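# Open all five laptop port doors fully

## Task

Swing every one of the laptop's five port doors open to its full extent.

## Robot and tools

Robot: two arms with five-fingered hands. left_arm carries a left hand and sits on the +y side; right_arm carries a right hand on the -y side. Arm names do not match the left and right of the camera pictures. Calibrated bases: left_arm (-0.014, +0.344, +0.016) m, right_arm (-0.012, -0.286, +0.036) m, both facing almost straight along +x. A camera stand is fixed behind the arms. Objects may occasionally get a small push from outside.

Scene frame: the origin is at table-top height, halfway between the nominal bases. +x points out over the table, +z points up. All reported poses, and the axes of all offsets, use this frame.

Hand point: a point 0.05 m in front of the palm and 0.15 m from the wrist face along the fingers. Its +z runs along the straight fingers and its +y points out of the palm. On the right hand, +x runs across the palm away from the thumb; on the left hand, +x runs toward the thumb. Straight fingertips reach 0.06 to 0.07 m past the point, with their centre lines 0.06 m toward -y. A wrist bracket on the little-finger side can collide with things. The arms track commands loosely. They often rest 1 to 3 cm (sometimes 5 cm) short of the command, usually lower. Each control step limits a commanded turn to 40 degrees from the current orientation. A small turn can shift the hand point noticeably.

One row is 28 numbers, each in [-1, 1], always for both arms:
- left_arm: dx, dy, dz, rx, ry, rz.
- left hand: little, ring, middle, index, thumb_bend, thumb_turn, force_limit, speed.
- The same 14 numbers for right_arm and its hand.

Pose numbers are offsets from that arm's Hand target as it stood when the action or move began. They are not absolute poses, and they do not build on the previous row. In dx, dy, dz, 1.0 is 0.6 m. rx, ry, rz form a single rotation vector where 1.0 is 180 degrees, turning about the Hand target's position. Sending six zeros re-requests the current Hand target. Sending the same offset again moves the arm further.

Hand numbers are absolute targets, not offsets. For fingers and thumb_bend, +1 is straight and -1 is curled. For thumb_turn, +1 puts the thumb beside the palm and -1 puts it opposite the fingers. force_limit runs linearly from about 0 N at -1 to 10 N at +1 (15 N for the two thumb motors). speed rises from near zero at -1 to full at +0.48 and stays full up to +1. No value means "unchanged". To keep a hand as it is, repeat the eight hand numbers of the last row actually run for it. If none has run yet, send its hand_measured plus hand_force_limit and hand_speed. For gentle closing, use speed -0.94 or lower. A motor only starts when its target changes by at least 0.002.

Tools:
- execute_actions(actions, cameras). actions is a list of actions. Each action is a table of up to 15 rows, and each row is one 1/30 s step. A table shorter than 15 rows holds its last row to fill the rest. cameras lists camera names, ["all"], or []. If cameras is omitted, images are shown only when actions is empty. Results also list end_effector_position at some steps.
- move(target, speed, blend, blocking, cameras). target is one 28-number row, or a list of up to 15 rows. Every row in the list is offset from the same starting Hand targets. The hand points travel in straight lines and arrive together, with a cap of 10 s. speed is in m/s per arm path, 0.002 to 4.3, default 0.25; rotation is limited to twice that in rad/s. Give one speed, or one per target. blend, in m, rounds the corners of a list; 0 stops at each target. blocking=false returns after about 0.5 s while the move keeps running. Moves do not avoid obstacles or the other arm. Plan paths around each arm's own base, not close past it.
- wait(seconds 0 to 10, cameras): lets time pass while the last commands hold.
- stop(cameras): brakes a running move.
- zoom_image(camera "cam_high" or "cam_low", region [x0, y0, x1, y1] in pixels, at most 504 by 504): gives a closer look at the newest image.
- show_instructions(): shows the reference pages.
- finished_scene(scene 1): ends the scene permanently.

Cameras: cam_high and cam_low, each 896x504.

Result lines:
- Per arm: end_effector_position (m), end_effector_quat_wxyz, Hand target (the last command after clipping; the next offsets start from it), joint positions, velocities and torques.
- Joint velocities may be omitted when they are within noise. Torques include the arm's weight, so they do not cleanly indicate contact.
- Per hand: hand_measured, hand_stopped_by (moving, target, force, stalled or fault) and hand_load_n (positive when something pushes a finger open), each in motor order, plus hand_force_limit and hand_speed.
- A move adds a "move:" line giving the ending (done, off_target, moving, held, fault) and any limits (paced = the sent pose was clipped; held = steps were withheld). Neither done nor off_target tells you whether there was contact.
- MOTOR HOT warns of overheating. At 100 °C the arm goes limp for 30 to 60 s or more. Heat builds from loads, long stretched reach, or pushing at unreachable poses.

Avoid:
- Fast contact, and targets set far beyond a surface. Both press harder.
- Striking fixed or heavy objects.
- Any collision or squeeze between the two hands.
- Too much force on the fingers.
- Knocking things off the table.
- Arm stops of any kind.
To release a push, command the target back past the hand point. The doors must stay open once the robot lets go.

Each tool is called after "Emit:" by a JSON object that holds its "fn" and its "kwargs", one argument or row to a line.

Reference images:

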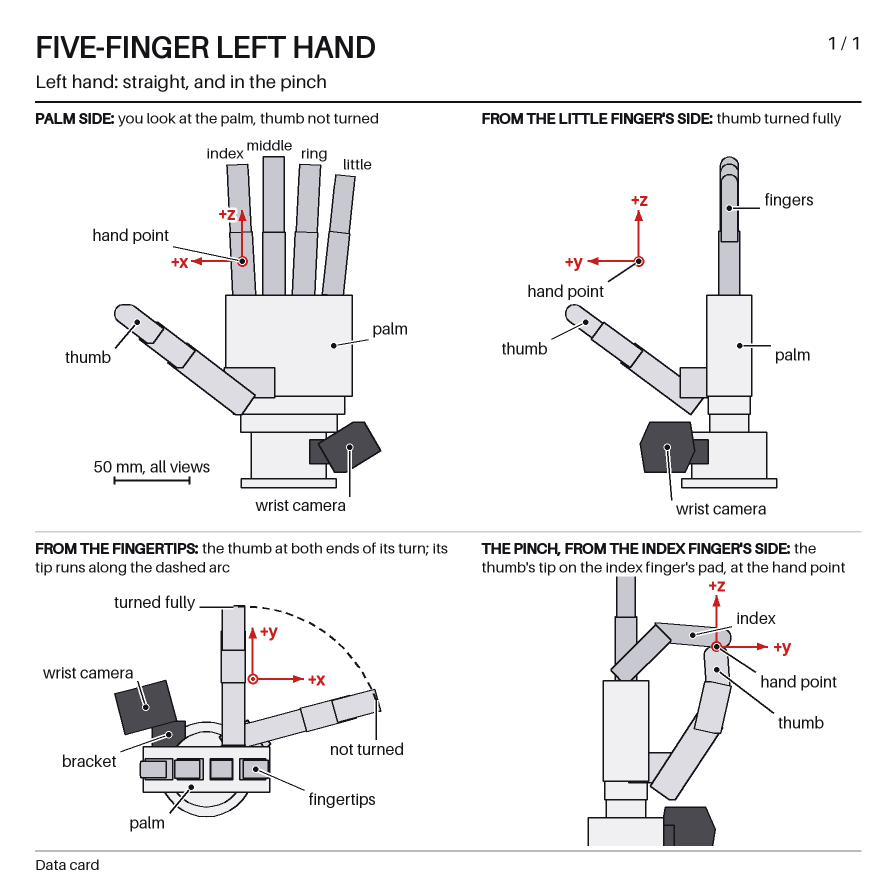

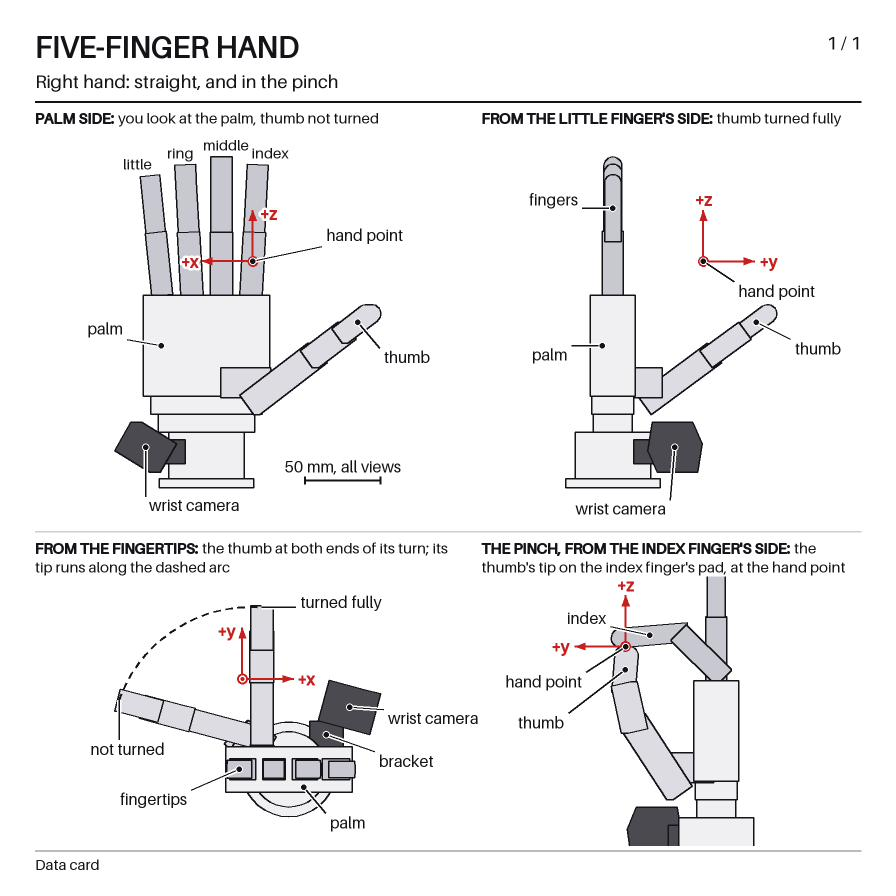

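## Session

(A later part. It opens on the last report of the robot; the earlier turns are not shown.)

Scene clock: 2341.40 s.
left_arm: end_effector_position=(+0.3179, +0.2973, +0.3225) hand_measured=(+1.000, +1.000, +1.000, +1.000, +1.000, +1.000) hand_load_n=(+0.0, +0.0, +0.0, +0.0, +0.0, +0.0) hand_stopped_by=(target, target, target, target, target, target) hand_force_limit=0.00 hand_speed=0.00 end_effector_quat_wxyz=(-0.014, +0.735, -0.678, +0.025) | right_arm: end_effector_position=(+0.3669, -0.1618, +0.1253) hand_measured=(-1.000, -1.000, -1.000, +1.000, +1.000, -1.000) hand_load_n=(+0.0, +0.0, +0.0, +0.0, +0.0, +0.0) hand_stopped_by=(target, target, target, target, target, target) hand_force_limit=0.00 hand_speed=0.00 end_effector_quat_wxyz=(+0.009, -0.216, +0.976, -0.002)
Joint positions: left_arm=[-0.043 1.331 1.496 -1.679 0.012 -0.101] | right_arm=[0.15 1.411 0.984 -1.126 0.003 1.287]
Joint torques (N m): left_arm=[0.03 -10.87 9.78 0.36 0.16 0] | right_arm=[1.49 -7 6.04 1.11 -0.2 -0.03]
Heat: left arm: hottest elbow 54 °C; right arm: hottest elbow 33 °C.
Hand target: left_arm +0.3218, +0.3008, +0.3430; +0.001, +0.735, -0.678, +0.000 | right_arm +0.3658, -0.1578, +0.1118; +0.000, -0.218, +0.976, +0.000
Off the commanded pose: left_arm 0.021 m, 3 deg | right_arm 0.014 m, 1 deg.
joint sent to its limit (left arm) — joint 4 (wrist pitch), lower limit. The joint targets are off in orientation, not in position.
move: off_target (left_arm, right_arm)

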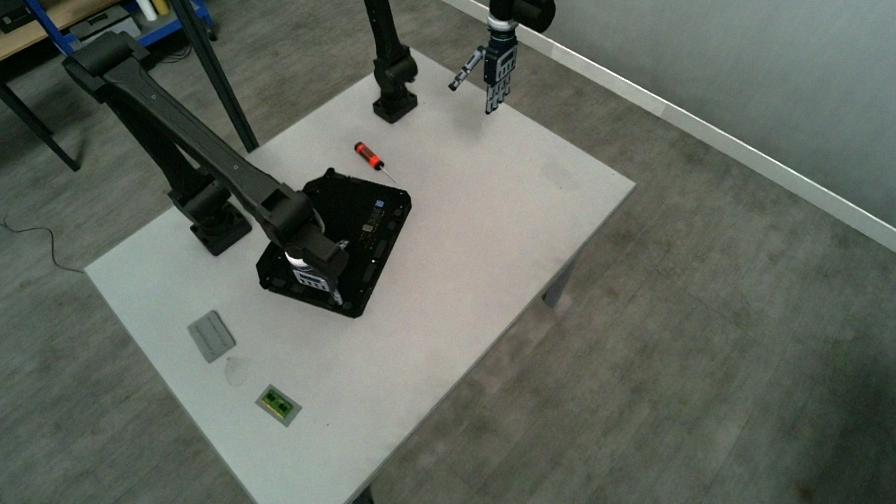

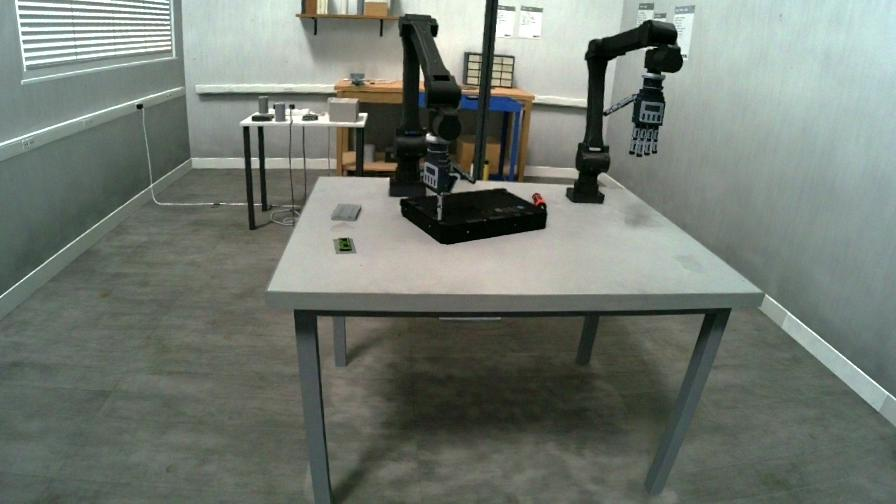

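Emit:
{"fn": "move", "kwargs": {
  "target": [
    [0,0,0,0,0,0, 1, 1, 1, 1, 1, 1, 0, 0, 0.014,-0.0302,0,0,0,0,-1,-1,-1,1,1,-1,0,0]
  ],
  "speed": 0.03,
  "cameras": ["cam_low","cam_high"]
}}

Emit:
{"fn": "zoom_image", "kwargs": {
  "camera": "cam_low",
  "region": [410, 190, 460, 240]
}}

Emit:
{"fn": "zoom_image", "kwargs": {
  "camera": "cam_high",
  "region": [310, 270, 370, 330]
}}

Scene clock: 2364.13 s.
left_arm: end_effector_position=(+0.3179, +0.2973, +0.3225) hand_measured=(+1.000, +1.000, +1.000, +1.000, +1.000, +1.000) hand_load_n=(+0.0, +0.0, +0.0, +0.0, +0.0, +0.0) hand_stopped_by=(target, target, target, target, target, target) hand_force_limit=0.00 hand_speed=0.00 end_effector_quat_wxyz=(-0.014, +0.735, -0.678, +0.025) | right_arm: end_effector_position=(+0.3661, -0.1663, +0.1256) hand_measured=(-1.000, -1.000, -1.000, +1.000, +1.000, -1.000) hand_load_n=(+0.0, +0.0, +0.0, -3.5, +0.0, +0.0) hand_stopped_by=(target, target, target, target, target, target) hand_force_limit=0.00 hand_speed=0.00 end_effector_quat_wxyz=(+0.009, -0.228, +0.974, +0.005)
Joint positions: left_arm=[-0.043 1.331 1.496 -1.679 0.012 -0.101] | right_arm=[0.131 1.413 0.984 -1.126 -0.011 1.244]
Joint torques (N m): left_arm=[0.32 -10.87 9.78 0.31 0.16 0.01] | right_arm=[-0.85 -6.01 7.36 1.03 0.4 -0.09]
Heat: left arm: hottest elbow 54 °C; right arm: hottest elbow 34 °C.
Hand target: left_arm +0.3218, +0.3008, +0.3430; +0.001, +0.735, -0.678, +0.000 | right_arm +0.3742, -0.1760, +0.1119; +0.000, -0.218, +0.976, +0.000
Off the commanded pose: left_arm 0.021 m, 3 deg | right_arm 0.019 m, 2 deg.
joint sent to its limit (left arm) — joint 4 (wrist pitch), lower limit. The joint targets are off in orientation, not in position.
move: off_target (left_arm, right_arm)

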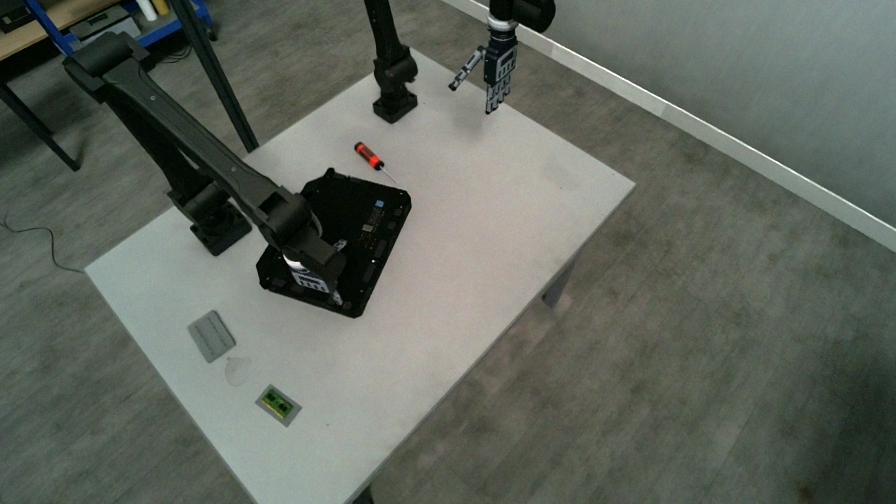

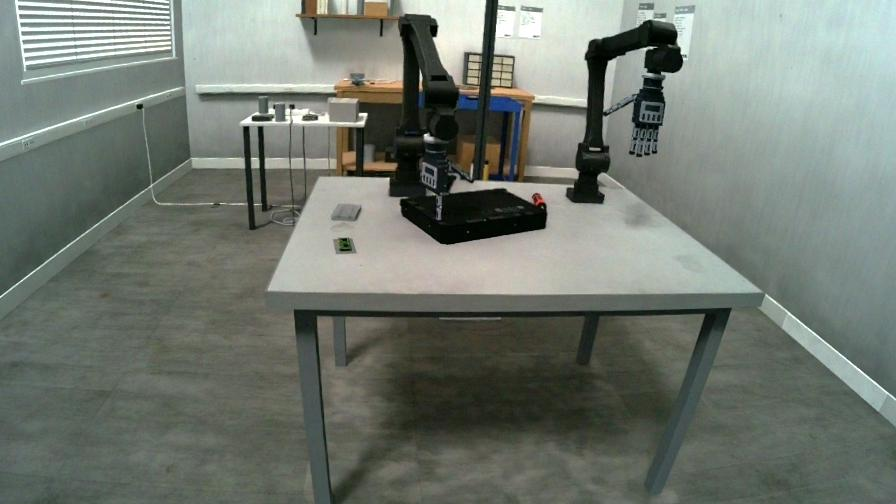

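Scaled by 10.080 from the camera's 896x504 image, which has a finer 1280x720 frame.

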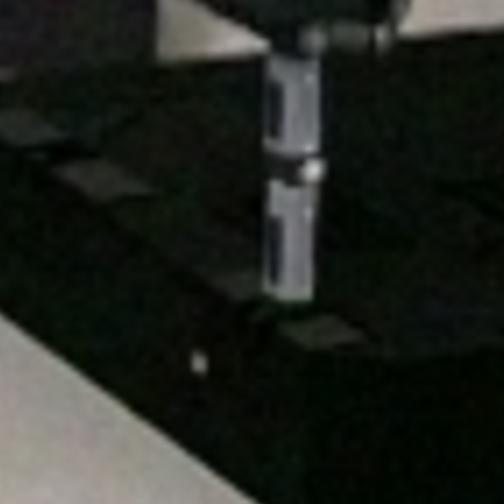

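Scaled by 8.400 from the camera's 896x504 image, which has a finer 1280x720 frame.

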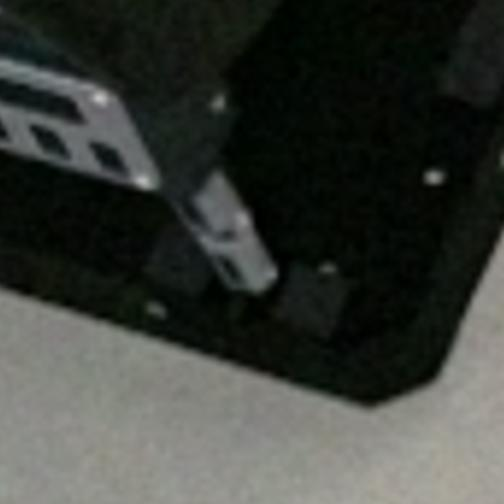

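Emit:
{"fn": "move", "kwargs": {
  "target": [
    [0,0,0,0,0,0, 1, 1, 1, 1, 1, 1, 0, 0, 0.0106,-0.0227,0,0,0,0,-1,-1,-1,1,1,-1,0,0]
  ],
  "speed": 0.03,
  "cameras": ["cam_low","cam_high"]
}}

Emit:
{"fn": "zoom_image", "kwargs": {
  "camera": "cam_low",
  "region": [410, 190, 460, 240]
}}

Emit:
{"fn": "zoom_image", "kwargs": {
  "camera": "cam_high",
  "region": [310, 270, 370, 330]
}}

Scene clock: 2373.40 s.
left_arm: end_effector_position=(+0.3179, +0.2973, +0.3225) hand_measured=(+1.000, +1.000, +1.000, +1.000, +1.000, +1.000) hand_load_n=(+0.0, +0.0, +0.0, +0.0, +0.0, +0.0) hand_stopped_by=(target, target, target, target, target, target) hand_force_limit=0.00 hand_speed=0.00 end_effector_quat_wxyz=(-0.014, +0.735, -0.678, +0.025) | right_arm: end_effector_position=(+0.3652, -0.1699, +0.1262) hand_measured=(-1.000, -1.000, -1.000, +1.000, +1.000, -1.000) hand_load_n=(+0.0, +0.0, +0.5, -8.5, +0.0, +0.0) hand_stopped_by=(target, target, target, target, target, target) hand_force_limit=0.00 hand_speed=0.00 end_effector_quat_wxyz=(+0.009, -0.240, +0.971, +0.014)
Joint positions: left_arm=[-0.043 1.331 1.496 -1.679 0.012 -0.101] | right_arm=[0.112 1.416 0.985 -1.125 -0.03 1.199]
Joint torques (N m): left_arm=[-0.03 -10.87 9.73 0.31 0.16 -0.02] | right_arm=[-2.37 -5.42 8.38 0.98 1.18 -0.03]
Heat: left arm: hottest elbow 54 °C; right arm: hottest elbow 34 °C.
Hand target: left_arm +0.3218, +0.3008, +0.3430; +0.001, +0.735, -0.678, +0.000 | right_arm +0.3806, -0.1895, +0.1119; +0.000, -0.218, +0.976, +0.000
Off the commanded pose: left_arm 0.021 m, 3 deg | right_arm 0.029 m, 3 deg.
joint sent to its limit (left arm) — joint 4 (wrist pitch), lower limit. The joint targets are off in orientation, not in position.
move: off_target (left_arm, right_arm)

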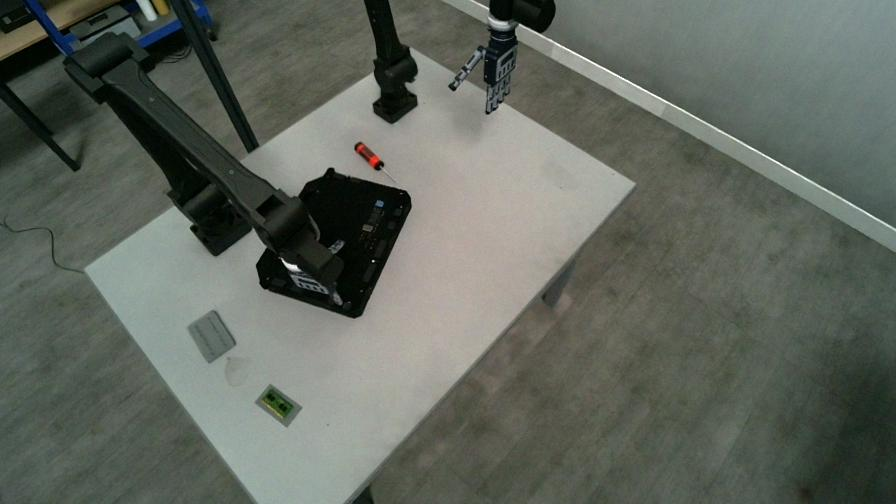

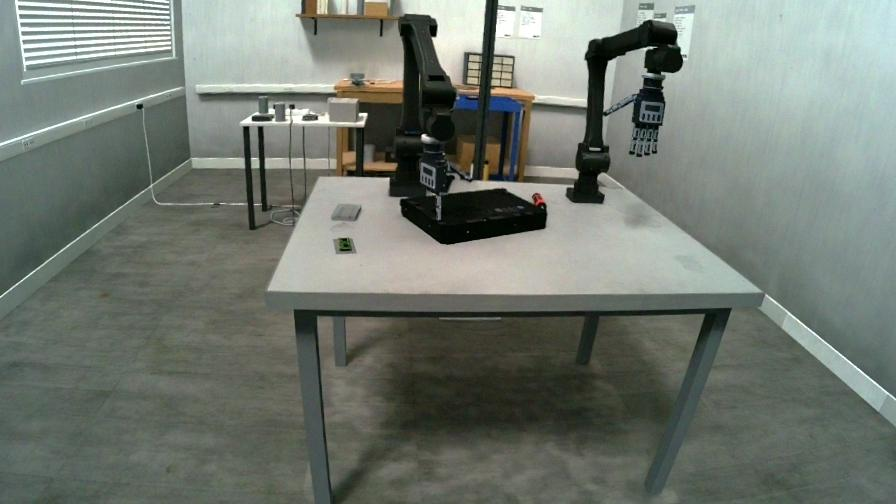

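Scaled by 10.080 from the camera's 896x504 image, which has a finer 1280x720 frame.

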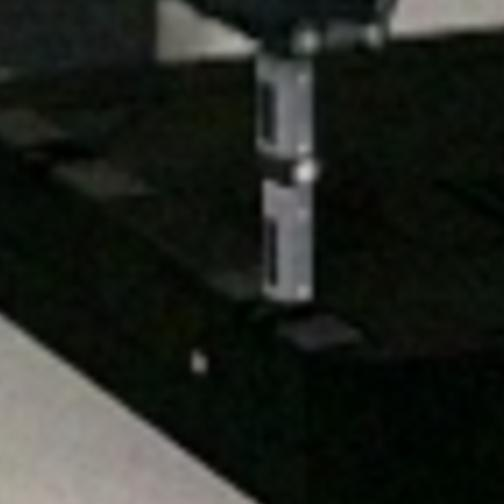

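Scaled by 8.400 from the camera's 896x504 image, which has a finer 1280x720 frame.

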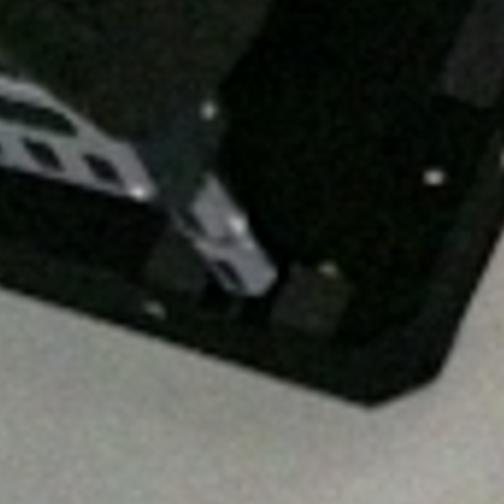

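Emit:
{"fn": "move", "kwargs": {
  "target": [
    [0,0,0,0,0,0, 1, 1, 1, 1, 1, 1, 0, 0, -0.0246,0.0529,0.0,0,0,0,-1,-1,-1,1,1,-1,0,0],
    [0,0,0,0,0,0, 1, 1, 1, 1, 1, 1, 0, 0, -0.0246,0.0529,0.2,0,0,0,-1,-1,-1,1,1,-1,0,0],
    [0,0,0,0,0,0, 1, 1, 1, 1, 1, 1, 0, 0, -0.1,-0.35,0.2,0,0,0,-1,-1,-1,1,1,-1,0,0]
  ],
  "speed": [0.05,0.1,0.2],
  "cameras": ["cam_low","cam_high"]
}}

Emit:
{"fn": "zoom_image", "kwargs": {
  "camera": "cam_high",
  "region": [325, 288, 360, 320]
}}

Emit:
{"fn": "zoom_image", "kwargs": {
  "camera": "cam_low",
  "region": [422, 208, 456, 236]
}}

Emit:
{"fn": "zoom_image", "kwargs": {
  "camera": "cam_high",
  "region": [370, 230, 400, 260]
}}

Scene clock: 2400.13 s.
left_arm: end_effector_position=(+0.3179, +0.2973, +0.3225) hand_measured=(+1.000, +1.000, +1.000, +1.000, +1.000, +1.000) hand_load_n=(+0.0, +0.0, +0.0, +0.0, +0.0, +0.0) hand_stopped_by=(target, target, target, target, target, target) hand_force_limit=0.00 hand_speed=0.00 end_effector_quat_wxyz=(-0.014, +0.735, -0.678, +0.025) | right_arm: end_effector_position=(+0.3087, -0.3919, +0.2189) hand_measured=(-1.000, -1.000, -1.000, +1.000, +1.000, -1.000) hand_load_n=(+0.0, +0.0, +0.0, +0.0, +0.0, +0.5) hand_stopped_by=(target, target, target, target, target, target) hand_force_limit=0.00 hand_speed=0.00 end_effector_quat_wxyz=(-0.012, -0.216, +0.976, +0.008)
Joint positions: left_arm=[-0.043 1.331 1.496 -1.679 0.012 -0.101] | right_arm=[-0.497 1.321 1.152 -1.43 0.003 0.639]
Joint torques (N m): left_arm=[0.21 -11.16 9.85 0.25 0.13 0.04] | right_arm=[0.73 -7.47 11.55 0.12 -0.13 -0.12]
Heat: left arm: hottest elbow 54 °C; right arm: hottest elbow 35 °C.
Hand target: left_arm +0.3218, +0.3008, +0.3430; +0.001, +0.735, -0.678, +0.000 | right_arm +0.3206, -0.3995, +0.2319; +0.000, -0.218, +0.976, +0.000
Off the commanded pose: left_arm 0.021 m, 3 deg | right_arm 0.019 m, 2 deg.
joint sent to its limit (left arm) — joint 4 (wrist pitch), lower limit. The joint targets are off in orientation, not in position.
move: off_target (left_arm, right_arm)

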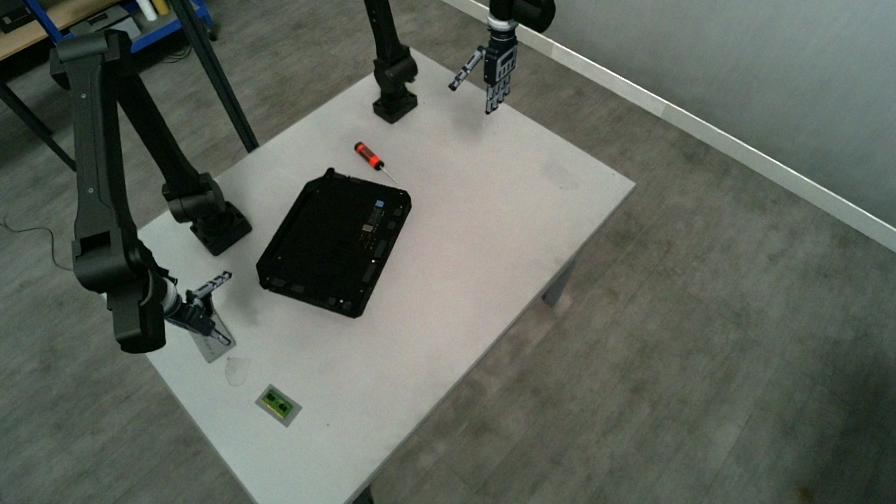

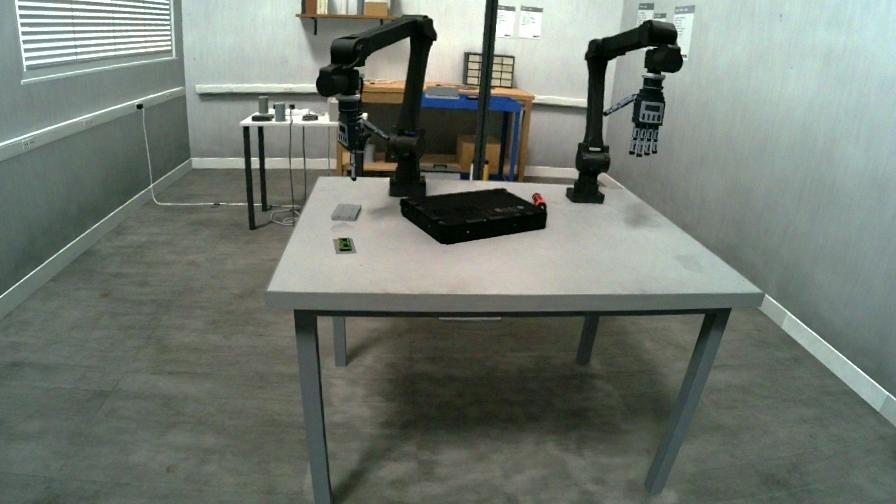

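Scaled by 14.400 from the camera's 896x504 image, which has a finer 1280x720 frame.

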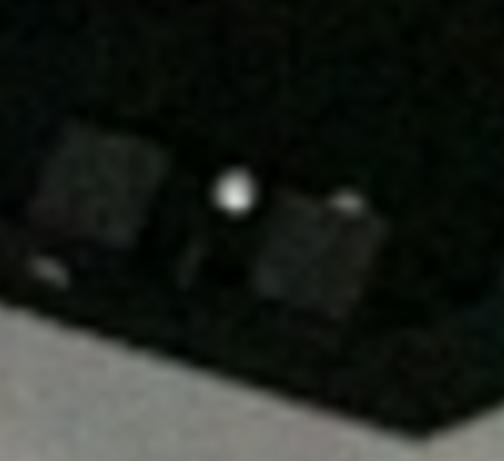

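Scaled by 14.824 from the camera's 896x504 image, which has a finer 1280x720 frame.

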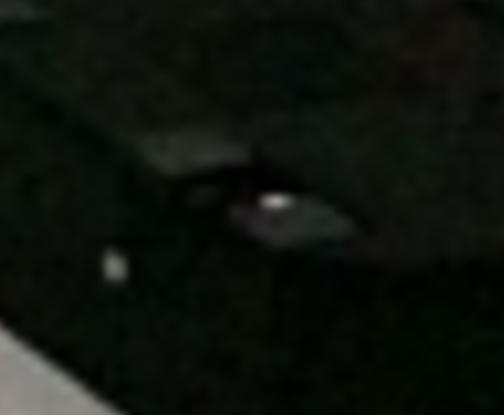

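Scaled by 16.800 from the camera's 896x504 image, which has a finer 1280x720 frame.

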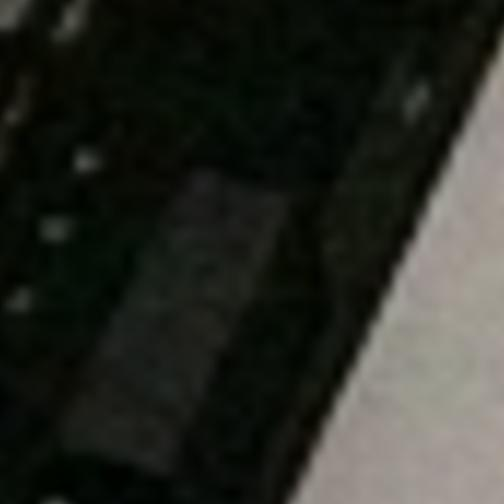

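Emit:
{"fn": "zoom_image", "kwargs": {
  "camera": "cam_high",
  "region": [338, 292, 360, 314]
}}

Emit:
{"fn": "zoom_image", "kwargs": {
  "camera": "cam_high",
  "region": [300, 260, 420, 330]
}}

Scaled by 22.909 from the camera's 896x504 image, which has a finer 1280x720 frame.

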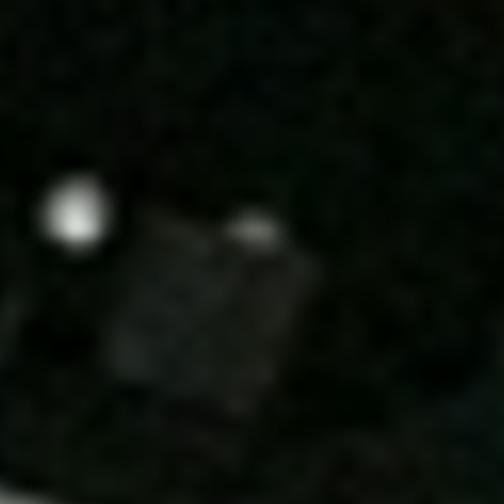

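Scaled by 4.200 from the camera's 896x504 image, which has a finer 1280x720 frame.

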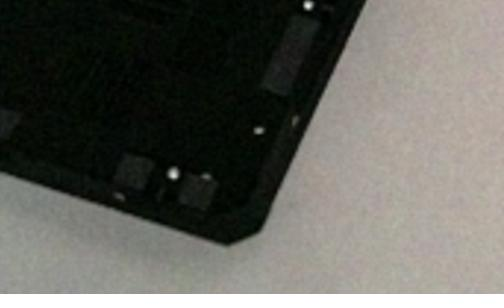

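Emit:
{"fn": "move", "kwargs": {
  "target": [
    [0,0,0,0,0,0, 1, 1, 1, 1, 1, 1, 0, 0, 0.0752,0.4028,-0.1,0,0,0,-1,-1,-1,1,1,-1,0,0],
    [0,0,0,0,0,0, 1, 1, 1, 1, 1, 1, 0, 0, 0.0752,0.4028,-0.1782,0,0,0,-1,-1,-1,1,1,-1,0,0]
  ],
  "speed": [0.2,0.05],
  "cameras": ["cam_low","cam_high"]
}}

Emit:
{"fn": "zoom_image", "kwargs": {
  "camera": "cam_low",
  "region": [410, 190, 460, 240]
}}

Emit:
{"fn": "zoom_image", "kwargs": {
  "camera": "cam_high",
  "region": [310, 270, 370, 330]
}}

Scene clock: 2450.57 s.
left_arm: end_effector_position=(+0.3179, +0.2973, +0.3225) hand_measured=(+1.000, +1.000, +1.000, +1.000, +1.000, +1.000) hand_load_n=(+0.0, +0.0, +0.0, +0.0, +0.0, +0.0) hand_stopped_by=(target, target, target, target, target, target) hand_force_limit=0.00 hand_speed=0.00 end_effector_quat_wxyz=(-0.014, +0.735, -0.678, +0.025) | right_arm: end_effector_position=(+0.3633, -0.1597, +0.1297) hand_measured=(-1.000, -1.000, -1.000, +1.000, +1.000, -1.000) hand_load_n=(+0.0, +0.0, +0.0, +0.0, -0.5, +0.0) hand_stopped_by=(target, target, target, target, target, target) hand_force_limit=0.00 hand_speed=0.00 end_effector_quat_wxyz=(+0.001, -0.219, +0.976, +0.001)
Joint positions: left_arm=[-0.043 1.331 1.496 -1.679 0.012 -0.101] | right_arm=[0.155 1.41 0.996 -1.155 -0.001 1.285]
Joint torques (N m): left_arm=[0.56 -10.17 9.91 0.38 0.12 0.03] | right_arm=[1.79 -7.88 6.94 0.81 -0.02 -0.03]
Heat: left arm: hottest elbow 54 °C; right arm: hottest elbow 36 °C.
Hand target: left_arm +0.3218, +0.3008, +0.3430; +0.001, +0.735, -0.678, +0.000 | right_arm +0.3657, -0.1579, +0.1249; +0.000, -0.218, +0.976, +0.000
Off the commanded pose: left_arm 0.021 m, 3 deg | right_arm 0.006 m, 0 deg.
joint sent to its limit (left arm) — joint 4 (wrist pitch), lower limit. The joint targets are off in orientation, not in position.
move: off_target (left_arm)

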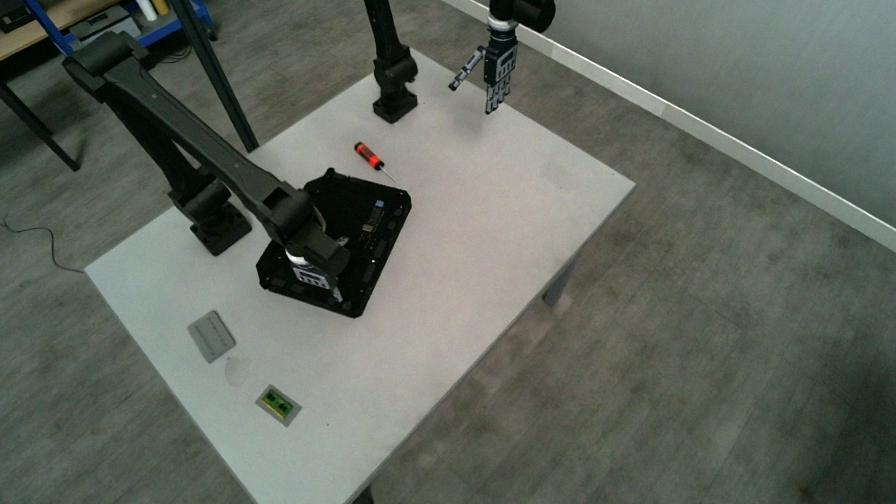

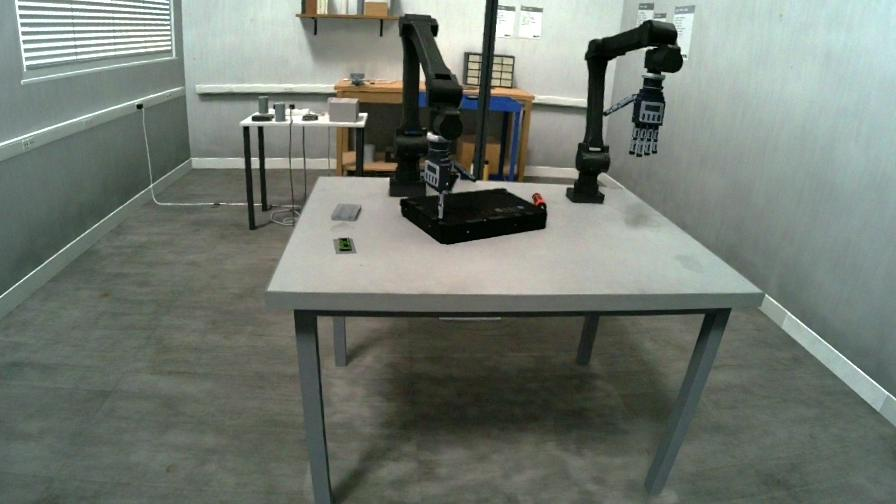

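Scaled by 10.080 from the camera's 896x504 image, which has a finer 1280x720 frame.

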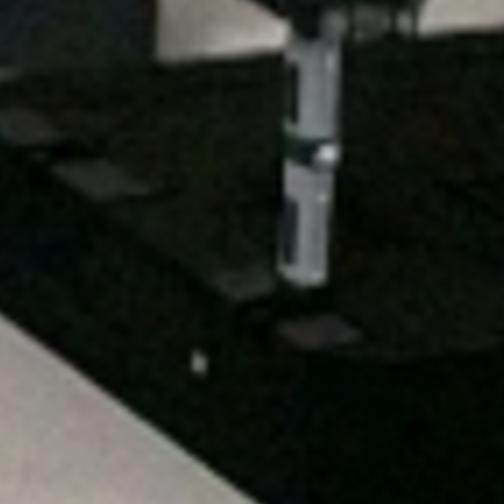

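Scaled by 8.400 from the camera's 896x504 image, which has a finer 1280x720 frame.

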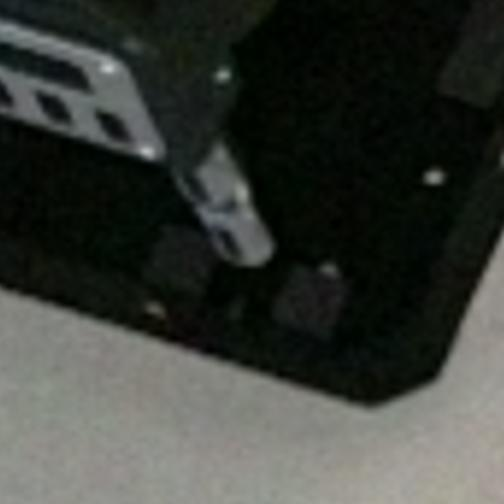

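Emit:
{"fn": "move", "kwargs": {
  "target": [
    [0,0,0,0,0,0, 1, 1, 1, 1, 1, 1, 0, 0, 0.0,0.0,-0.02,0,0,0,-1,-1,-1,1,1,-1,0,0],
    [0,0,0,0,0,0, 1, 1, 1, 1, 1, 1, 0, 0, 0.0282,-0.0604,-0.02,0,0,0,-1,-1,-1,1,1,-1,0,0]
  ],
  "speed": [0.03,0.04],
  "cameras": ["cam_low","cam_high"]
}}

Emit:
{"fn": "zoom_image", "kwargs": {
  "camera": "cam_low",
  "region": [410, 190, 460, 240]
}}

Emit:
{"fn": "zoom_image", "kwargs": {
  "camera": "cam_high",
  "region": [310, 270, 370, 330]
}}

Scene clock: 2473.90 s.
left_arm: end_effector_position=(+0.3179, +0.2973, +0.3225) hand_measured=(+1.000, +1.000, +1.000, +1.000, +1.000, +1.000) hand_load_n=(+0.0, -0.5, +0.0, +0.0, +0.0, +0.5) hand_stopped_by=(target, target, target, target, target, target) hand_force_limit=0.00 hand_speed=0.00 end_effector_quat_wxyz=(-0.014, +0.735, -0.678, +0.025) | right_arm: end_effector_position=(+0.3664, -0.1705, +0.1265) hand_measured=(-1.000, -1.000, -1.000, +1.000, +1.000, -1.000) hand_load_n=(+0.5, +0.0, +0.0, -10.5, +0.0, +0.0) hand_stopped_by=(target, target, target, target, target, target) hand_force_limit=0.00 hand_speed=0.00 end_effector_quat_wxyz=(+0.011, -0.245, +0.969, +0.017)
Joint positions: left_arm=[-0.043 1.331 1.496 -1.679 0.012 -0.101] | right_arm=[0.107 1.419 0.988 -1.124 -0.036 1.185]
Joint torques (N m): left_arm=[0.21 -10.4 9.94 0.27 0.2 0.01] | right_arm=[-2.49 -5.54 8.59 0.8 1.5 0]
Heat: left arm: hottest elbow 54 °C; right arm: hottest elbow 36 °C.
Hand target: left_arm +0.3218, +0.3008, +0.3430; +0.001, +0.735, -0.678, +0.000 | right_arm +0.3825, -0.1941, +0.1129; +0.000, -0.218, +0.976, +0.000
Off the commanded pose: left_arm 0.021 m, 3 deg | right_arm 0.032 m, 4 deg.
joint sent to its limit (left arm) — joint 4 (wrist pitch), lower limit. The joint targets are off in orientation, not in position.
move: off_target (left_arm, right_arm)

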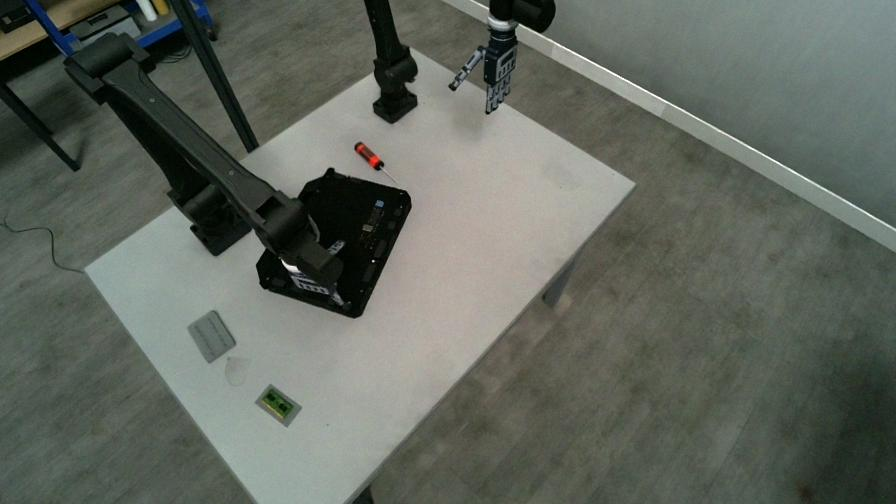

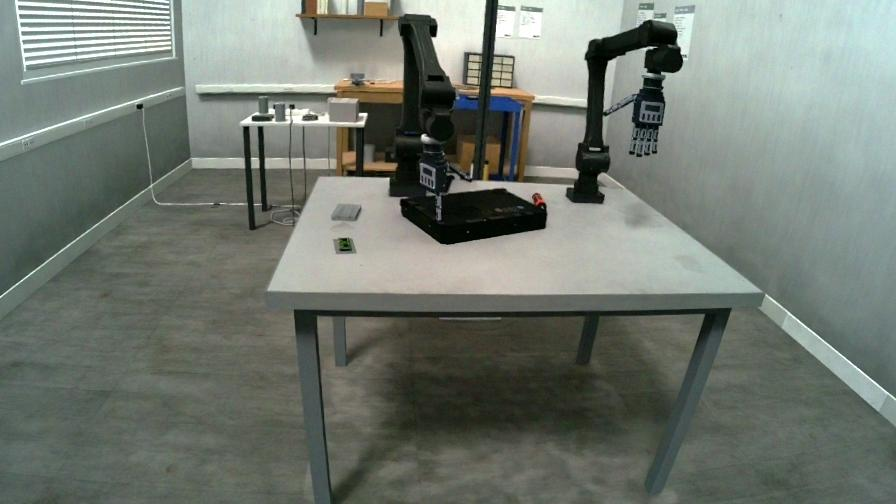

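Scaled by 10.080 from the camera's 896x504 image, which has a finer 1280x720 frame.

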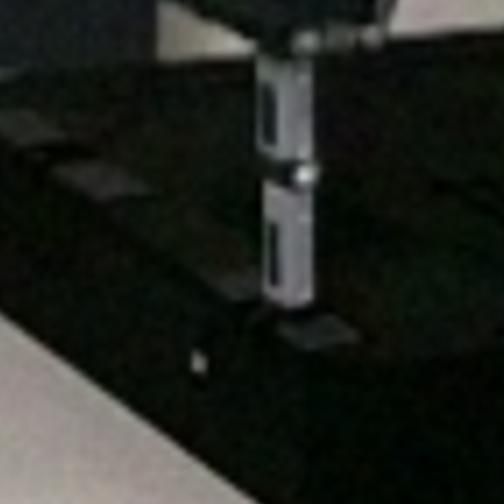

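Scaled by 8.400 from the camera's 896x504 image, which has a finer 1280x720 frame.

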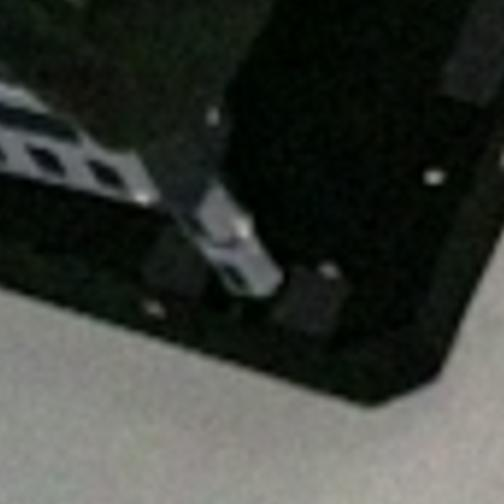

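Emit:
{"fn": "move", "kwargs": {
  "target": [
    [0,0,0,0,0,0, 1, 1, 1, 1, 1, 1, 0, 0, 0.0,0.0,0.015,0,0,0,-1,-1,-1,1,1,-1,0,0]
  ],
  "speed": 0.03,
  "cameras": ["cam_low","cam_high"]
}}

Emit:
{"fn": "zoom_image", "kwargs": {
  "camera": "cam_low",
  "region": [410, 190, 460, 240]
}}

Emit:
{"fn": "zoom_image", "kwargs": {
  "camera": "cam_high",
  "region": [310, 270, 370, 330]
}}

Scene clock: 2503.20 s.
left_arm: end_effector_position=(+0.3179, +0.2973, +0.3225) hand_measured=(+1.000, +1.000, +1.000, +1.000, +1.000, +1.000) hand_load_n=(+0.0, +0.0, +0.0, +0.0, +0.0, +0.0) hand_stopped_by=(target, target, target, target, target, target) hand_force_limit=0.00 hand_speed=0.00 end_effector_quat_wxyz=(-0.014, +0.735, -0.678, +0.025) | right_arm: end_effector_position=(+0.3706, -0.1887, +0.1169) hand_measured=(-1.000, -1.000, -1.000, +1.000, +1.000, -1.000) hand_load_n=(+0.0, +0.0, +0.0, -1.0, +0.0, +0.0) hand_stopped_by=(target, target, target, target, target, target) hand_force_limit=0.00 hand_speed=0.00 end_effector_quat_wxyz=(-0.003, -0.228, +0.974, +0.005)
Joint positions: left_arm=[-0.043 1.331 1.496 -1.679 0.012 -0.101] | right_arm=[0.073 1.444 0.993 -1.126 -0.008 1.185]
Joint torques (N m): left_arm=[0.62 -11.34 9.8 0.27 0.13 -0.02] | right_arm=[-0.73 -7.94 9.55 -0.02 0.3 -0.03]
Heat: left arm: hottest elbow 54 °C; right arm: hottest elbow 35 °C.
Hand target: left_arm +0.3218, +0.3008, +0.3430; +0.001, +0.735, -0.678, +0.000 | right_arm +0.3825, -0.1942, +0.1218; +0.000, -0.218, +0.976, +0.000
Off the commanded pose: left_arm 0.021 m, 3 deg | right_arm 0.014 m, 1 deg.
joint sent to its limit (left arm) — joint 4 (wrist pitch), lower limit. The joint targets are off in orientation, not in position.
move: off_target (left_arm, right_arm)

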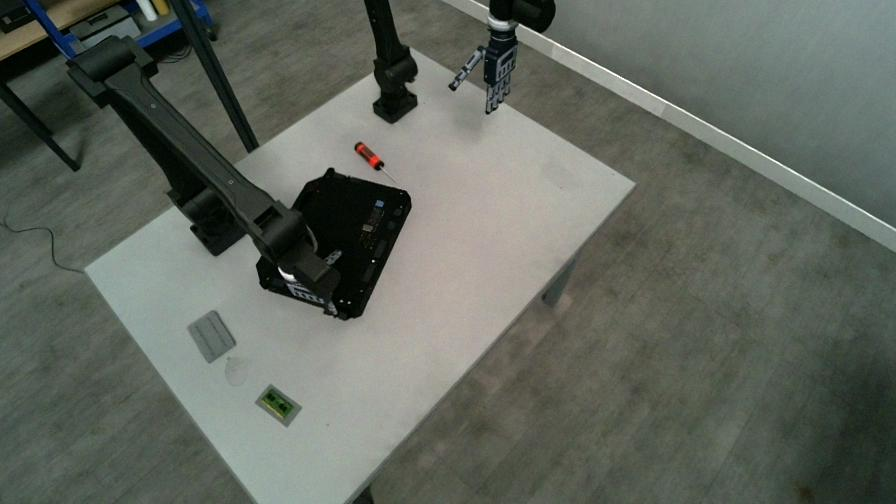

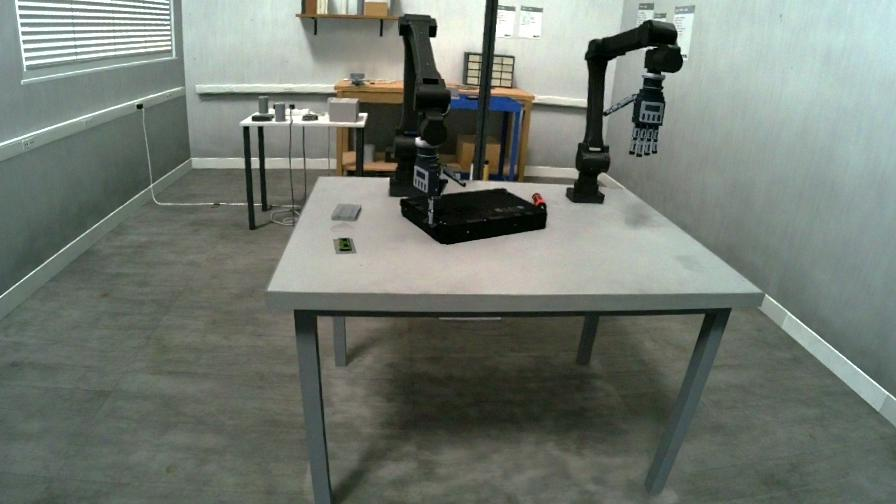

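Scaled by 10.080 from the camera's 896x504 image, which has a finer 1280x720 frame.

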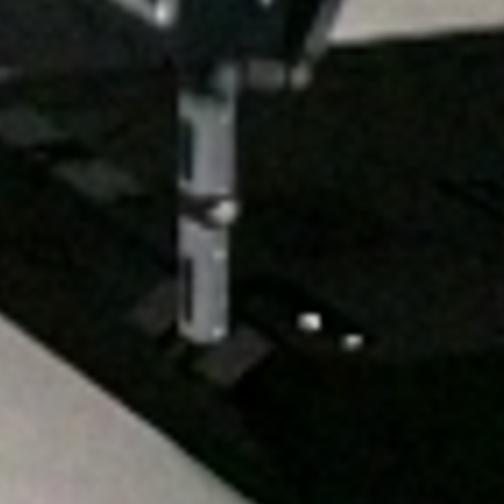

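Scaled by 8.400 from the camera's 896x504 image, which has a finer 1280x720 frame.

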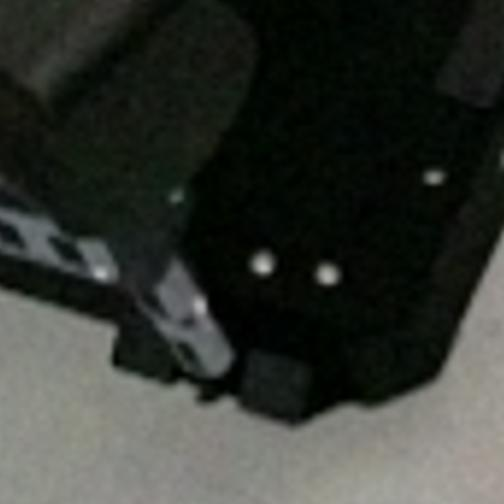

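Emit:
{"fn": "move", "kwargs": {
  "target": [
    [0,0,0,0,0,0, 1, 1, 1, 1, 1, 1, 0, 0, 0.0085,-0.0181,-0.02,0,0,0,-1,-1,-1,1,1,-1,0,0],
    [0,0,0,0,0,0, 1, 1, 1, 1, 1, 1, 0, 0, 0.0085,-0.0181,-0.055,0,0,0,-1,-1,-1,1,1,-1,0,0]
  ],
  "speed": 0.03,
  "cameras": ["cam_low","cam_high"]
}}

Emit:
{"fn": "zoom_image", "kwargs": {
  "camera": "cam_low",
  "region": [400, 190, 460, 250]
}}

Emit:
{"fn": "zoom_image", "kwargs": {
  "camera": "cam_high",
  "region": [310, 280, 370, 340]
}}

Scene clock: 2534.37 s.
left_arm: end_effector_position=(+0.3179, +0.2973, +0.3225) hand_measured=(+1.000, +1.000, +1.000, +1.000, +1.000, +1.000) hand_load_n=(+0.0, +0.0, +0.0, +0.0, -0.5, +0.0) hand_stopped_by=(target, target, target, target, target, target) hand_force_limit=0.00 hand_speed=0.00 end_effector_quat_wxyz=(-0.014, +0.735, -0.678, +0.025) | right_arm: end_effector_position=(+0.3847, -0.2016, +0.0951) hand_measured=(-1.000, -1.000, -1.000, +1.000, +1.000, -1.000) hand_load_n=(+0.0, +0.0, +0.0, +0.0, +0.0, +0.0) hand_stopped_by=(target, target, target, target, target, target) hand_force_limit=0.00 hand_speed=0.00 end_effector_quat_wxyz=(+0.001, -0.219, +0.976, +0.000)
Joint positions: left_arm=[-0.043 1.331 1.496 -1.679 0.012 -0.101] | right_arm=[0.042 1.497 0.988 -1.06 -0.001 1.172]
Joint torques (N m): left_arm=[0.91 -10.64 9.91 0.27 0.15 0.02] | right_arm=[0.5 -8.76 6.53 1.03 -0.02 -0.13]
Heat: left arm: hottest elbow 55 °C; right arm: hottest elbow 35 °C.
Hand target: left_arm +0.3218, +0.3008, +0.3430; +0.001, +0.735, -0.678, +0.000 | right_arm +0.3877, -0.2050, +0.0890; +0.000, -0.218, +0.976, +0.000
Off the commanded pose: left_arm 0.021 m, 3 deg | right_arm 0.008 m, 0 deg.
joint sent to its limit (left arm) — joint 4 (wrist pitch), lower limit. The joint targets are off in orientation, not in position.
move: off_target (left_arm)

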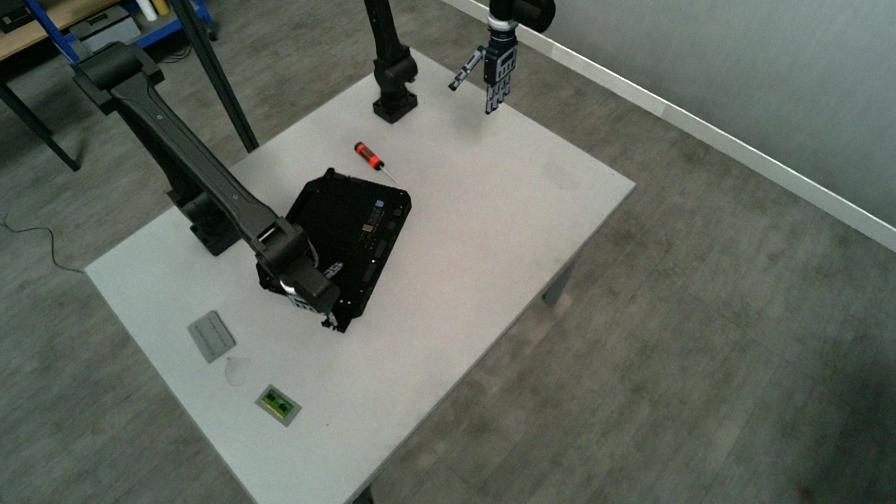

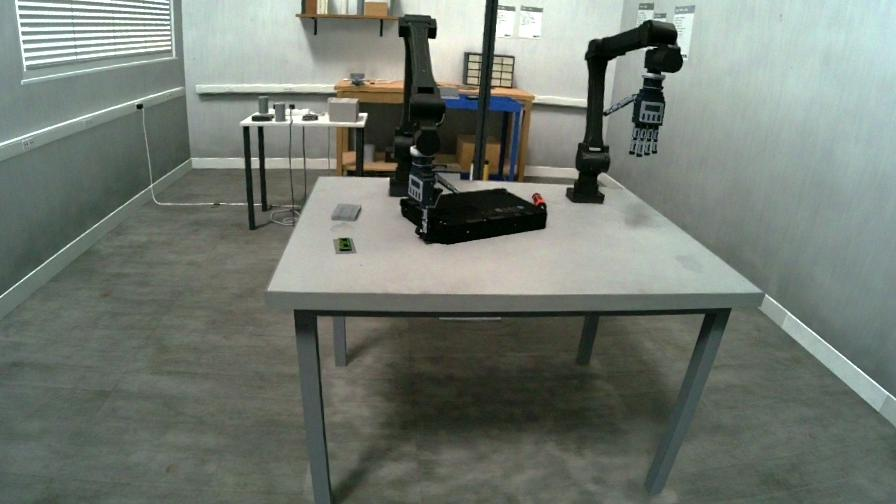

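Scaled by 8.400 from the camera's 896x504 image, which has a finer 1280x720 frame.

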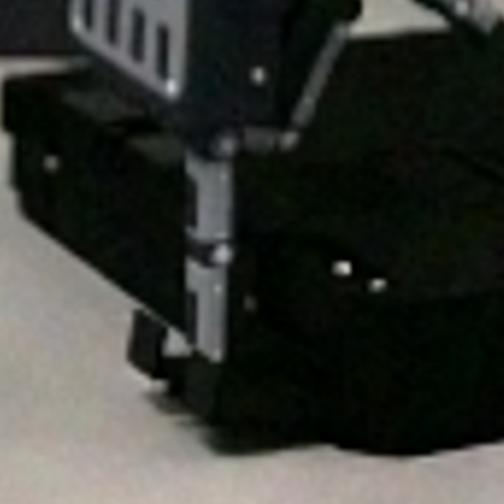

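Scaled by 8.400 from the camera's 896x504 image, which has a finer 1280x720 frame.

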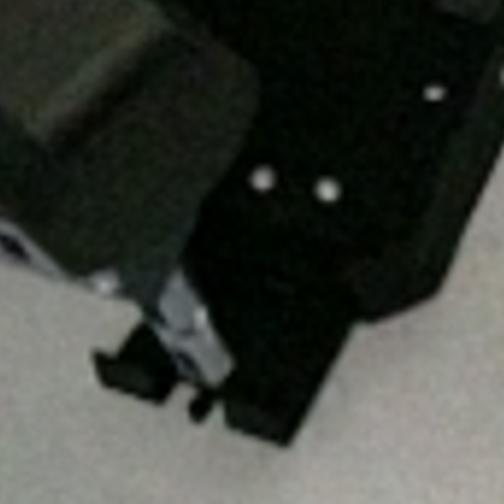

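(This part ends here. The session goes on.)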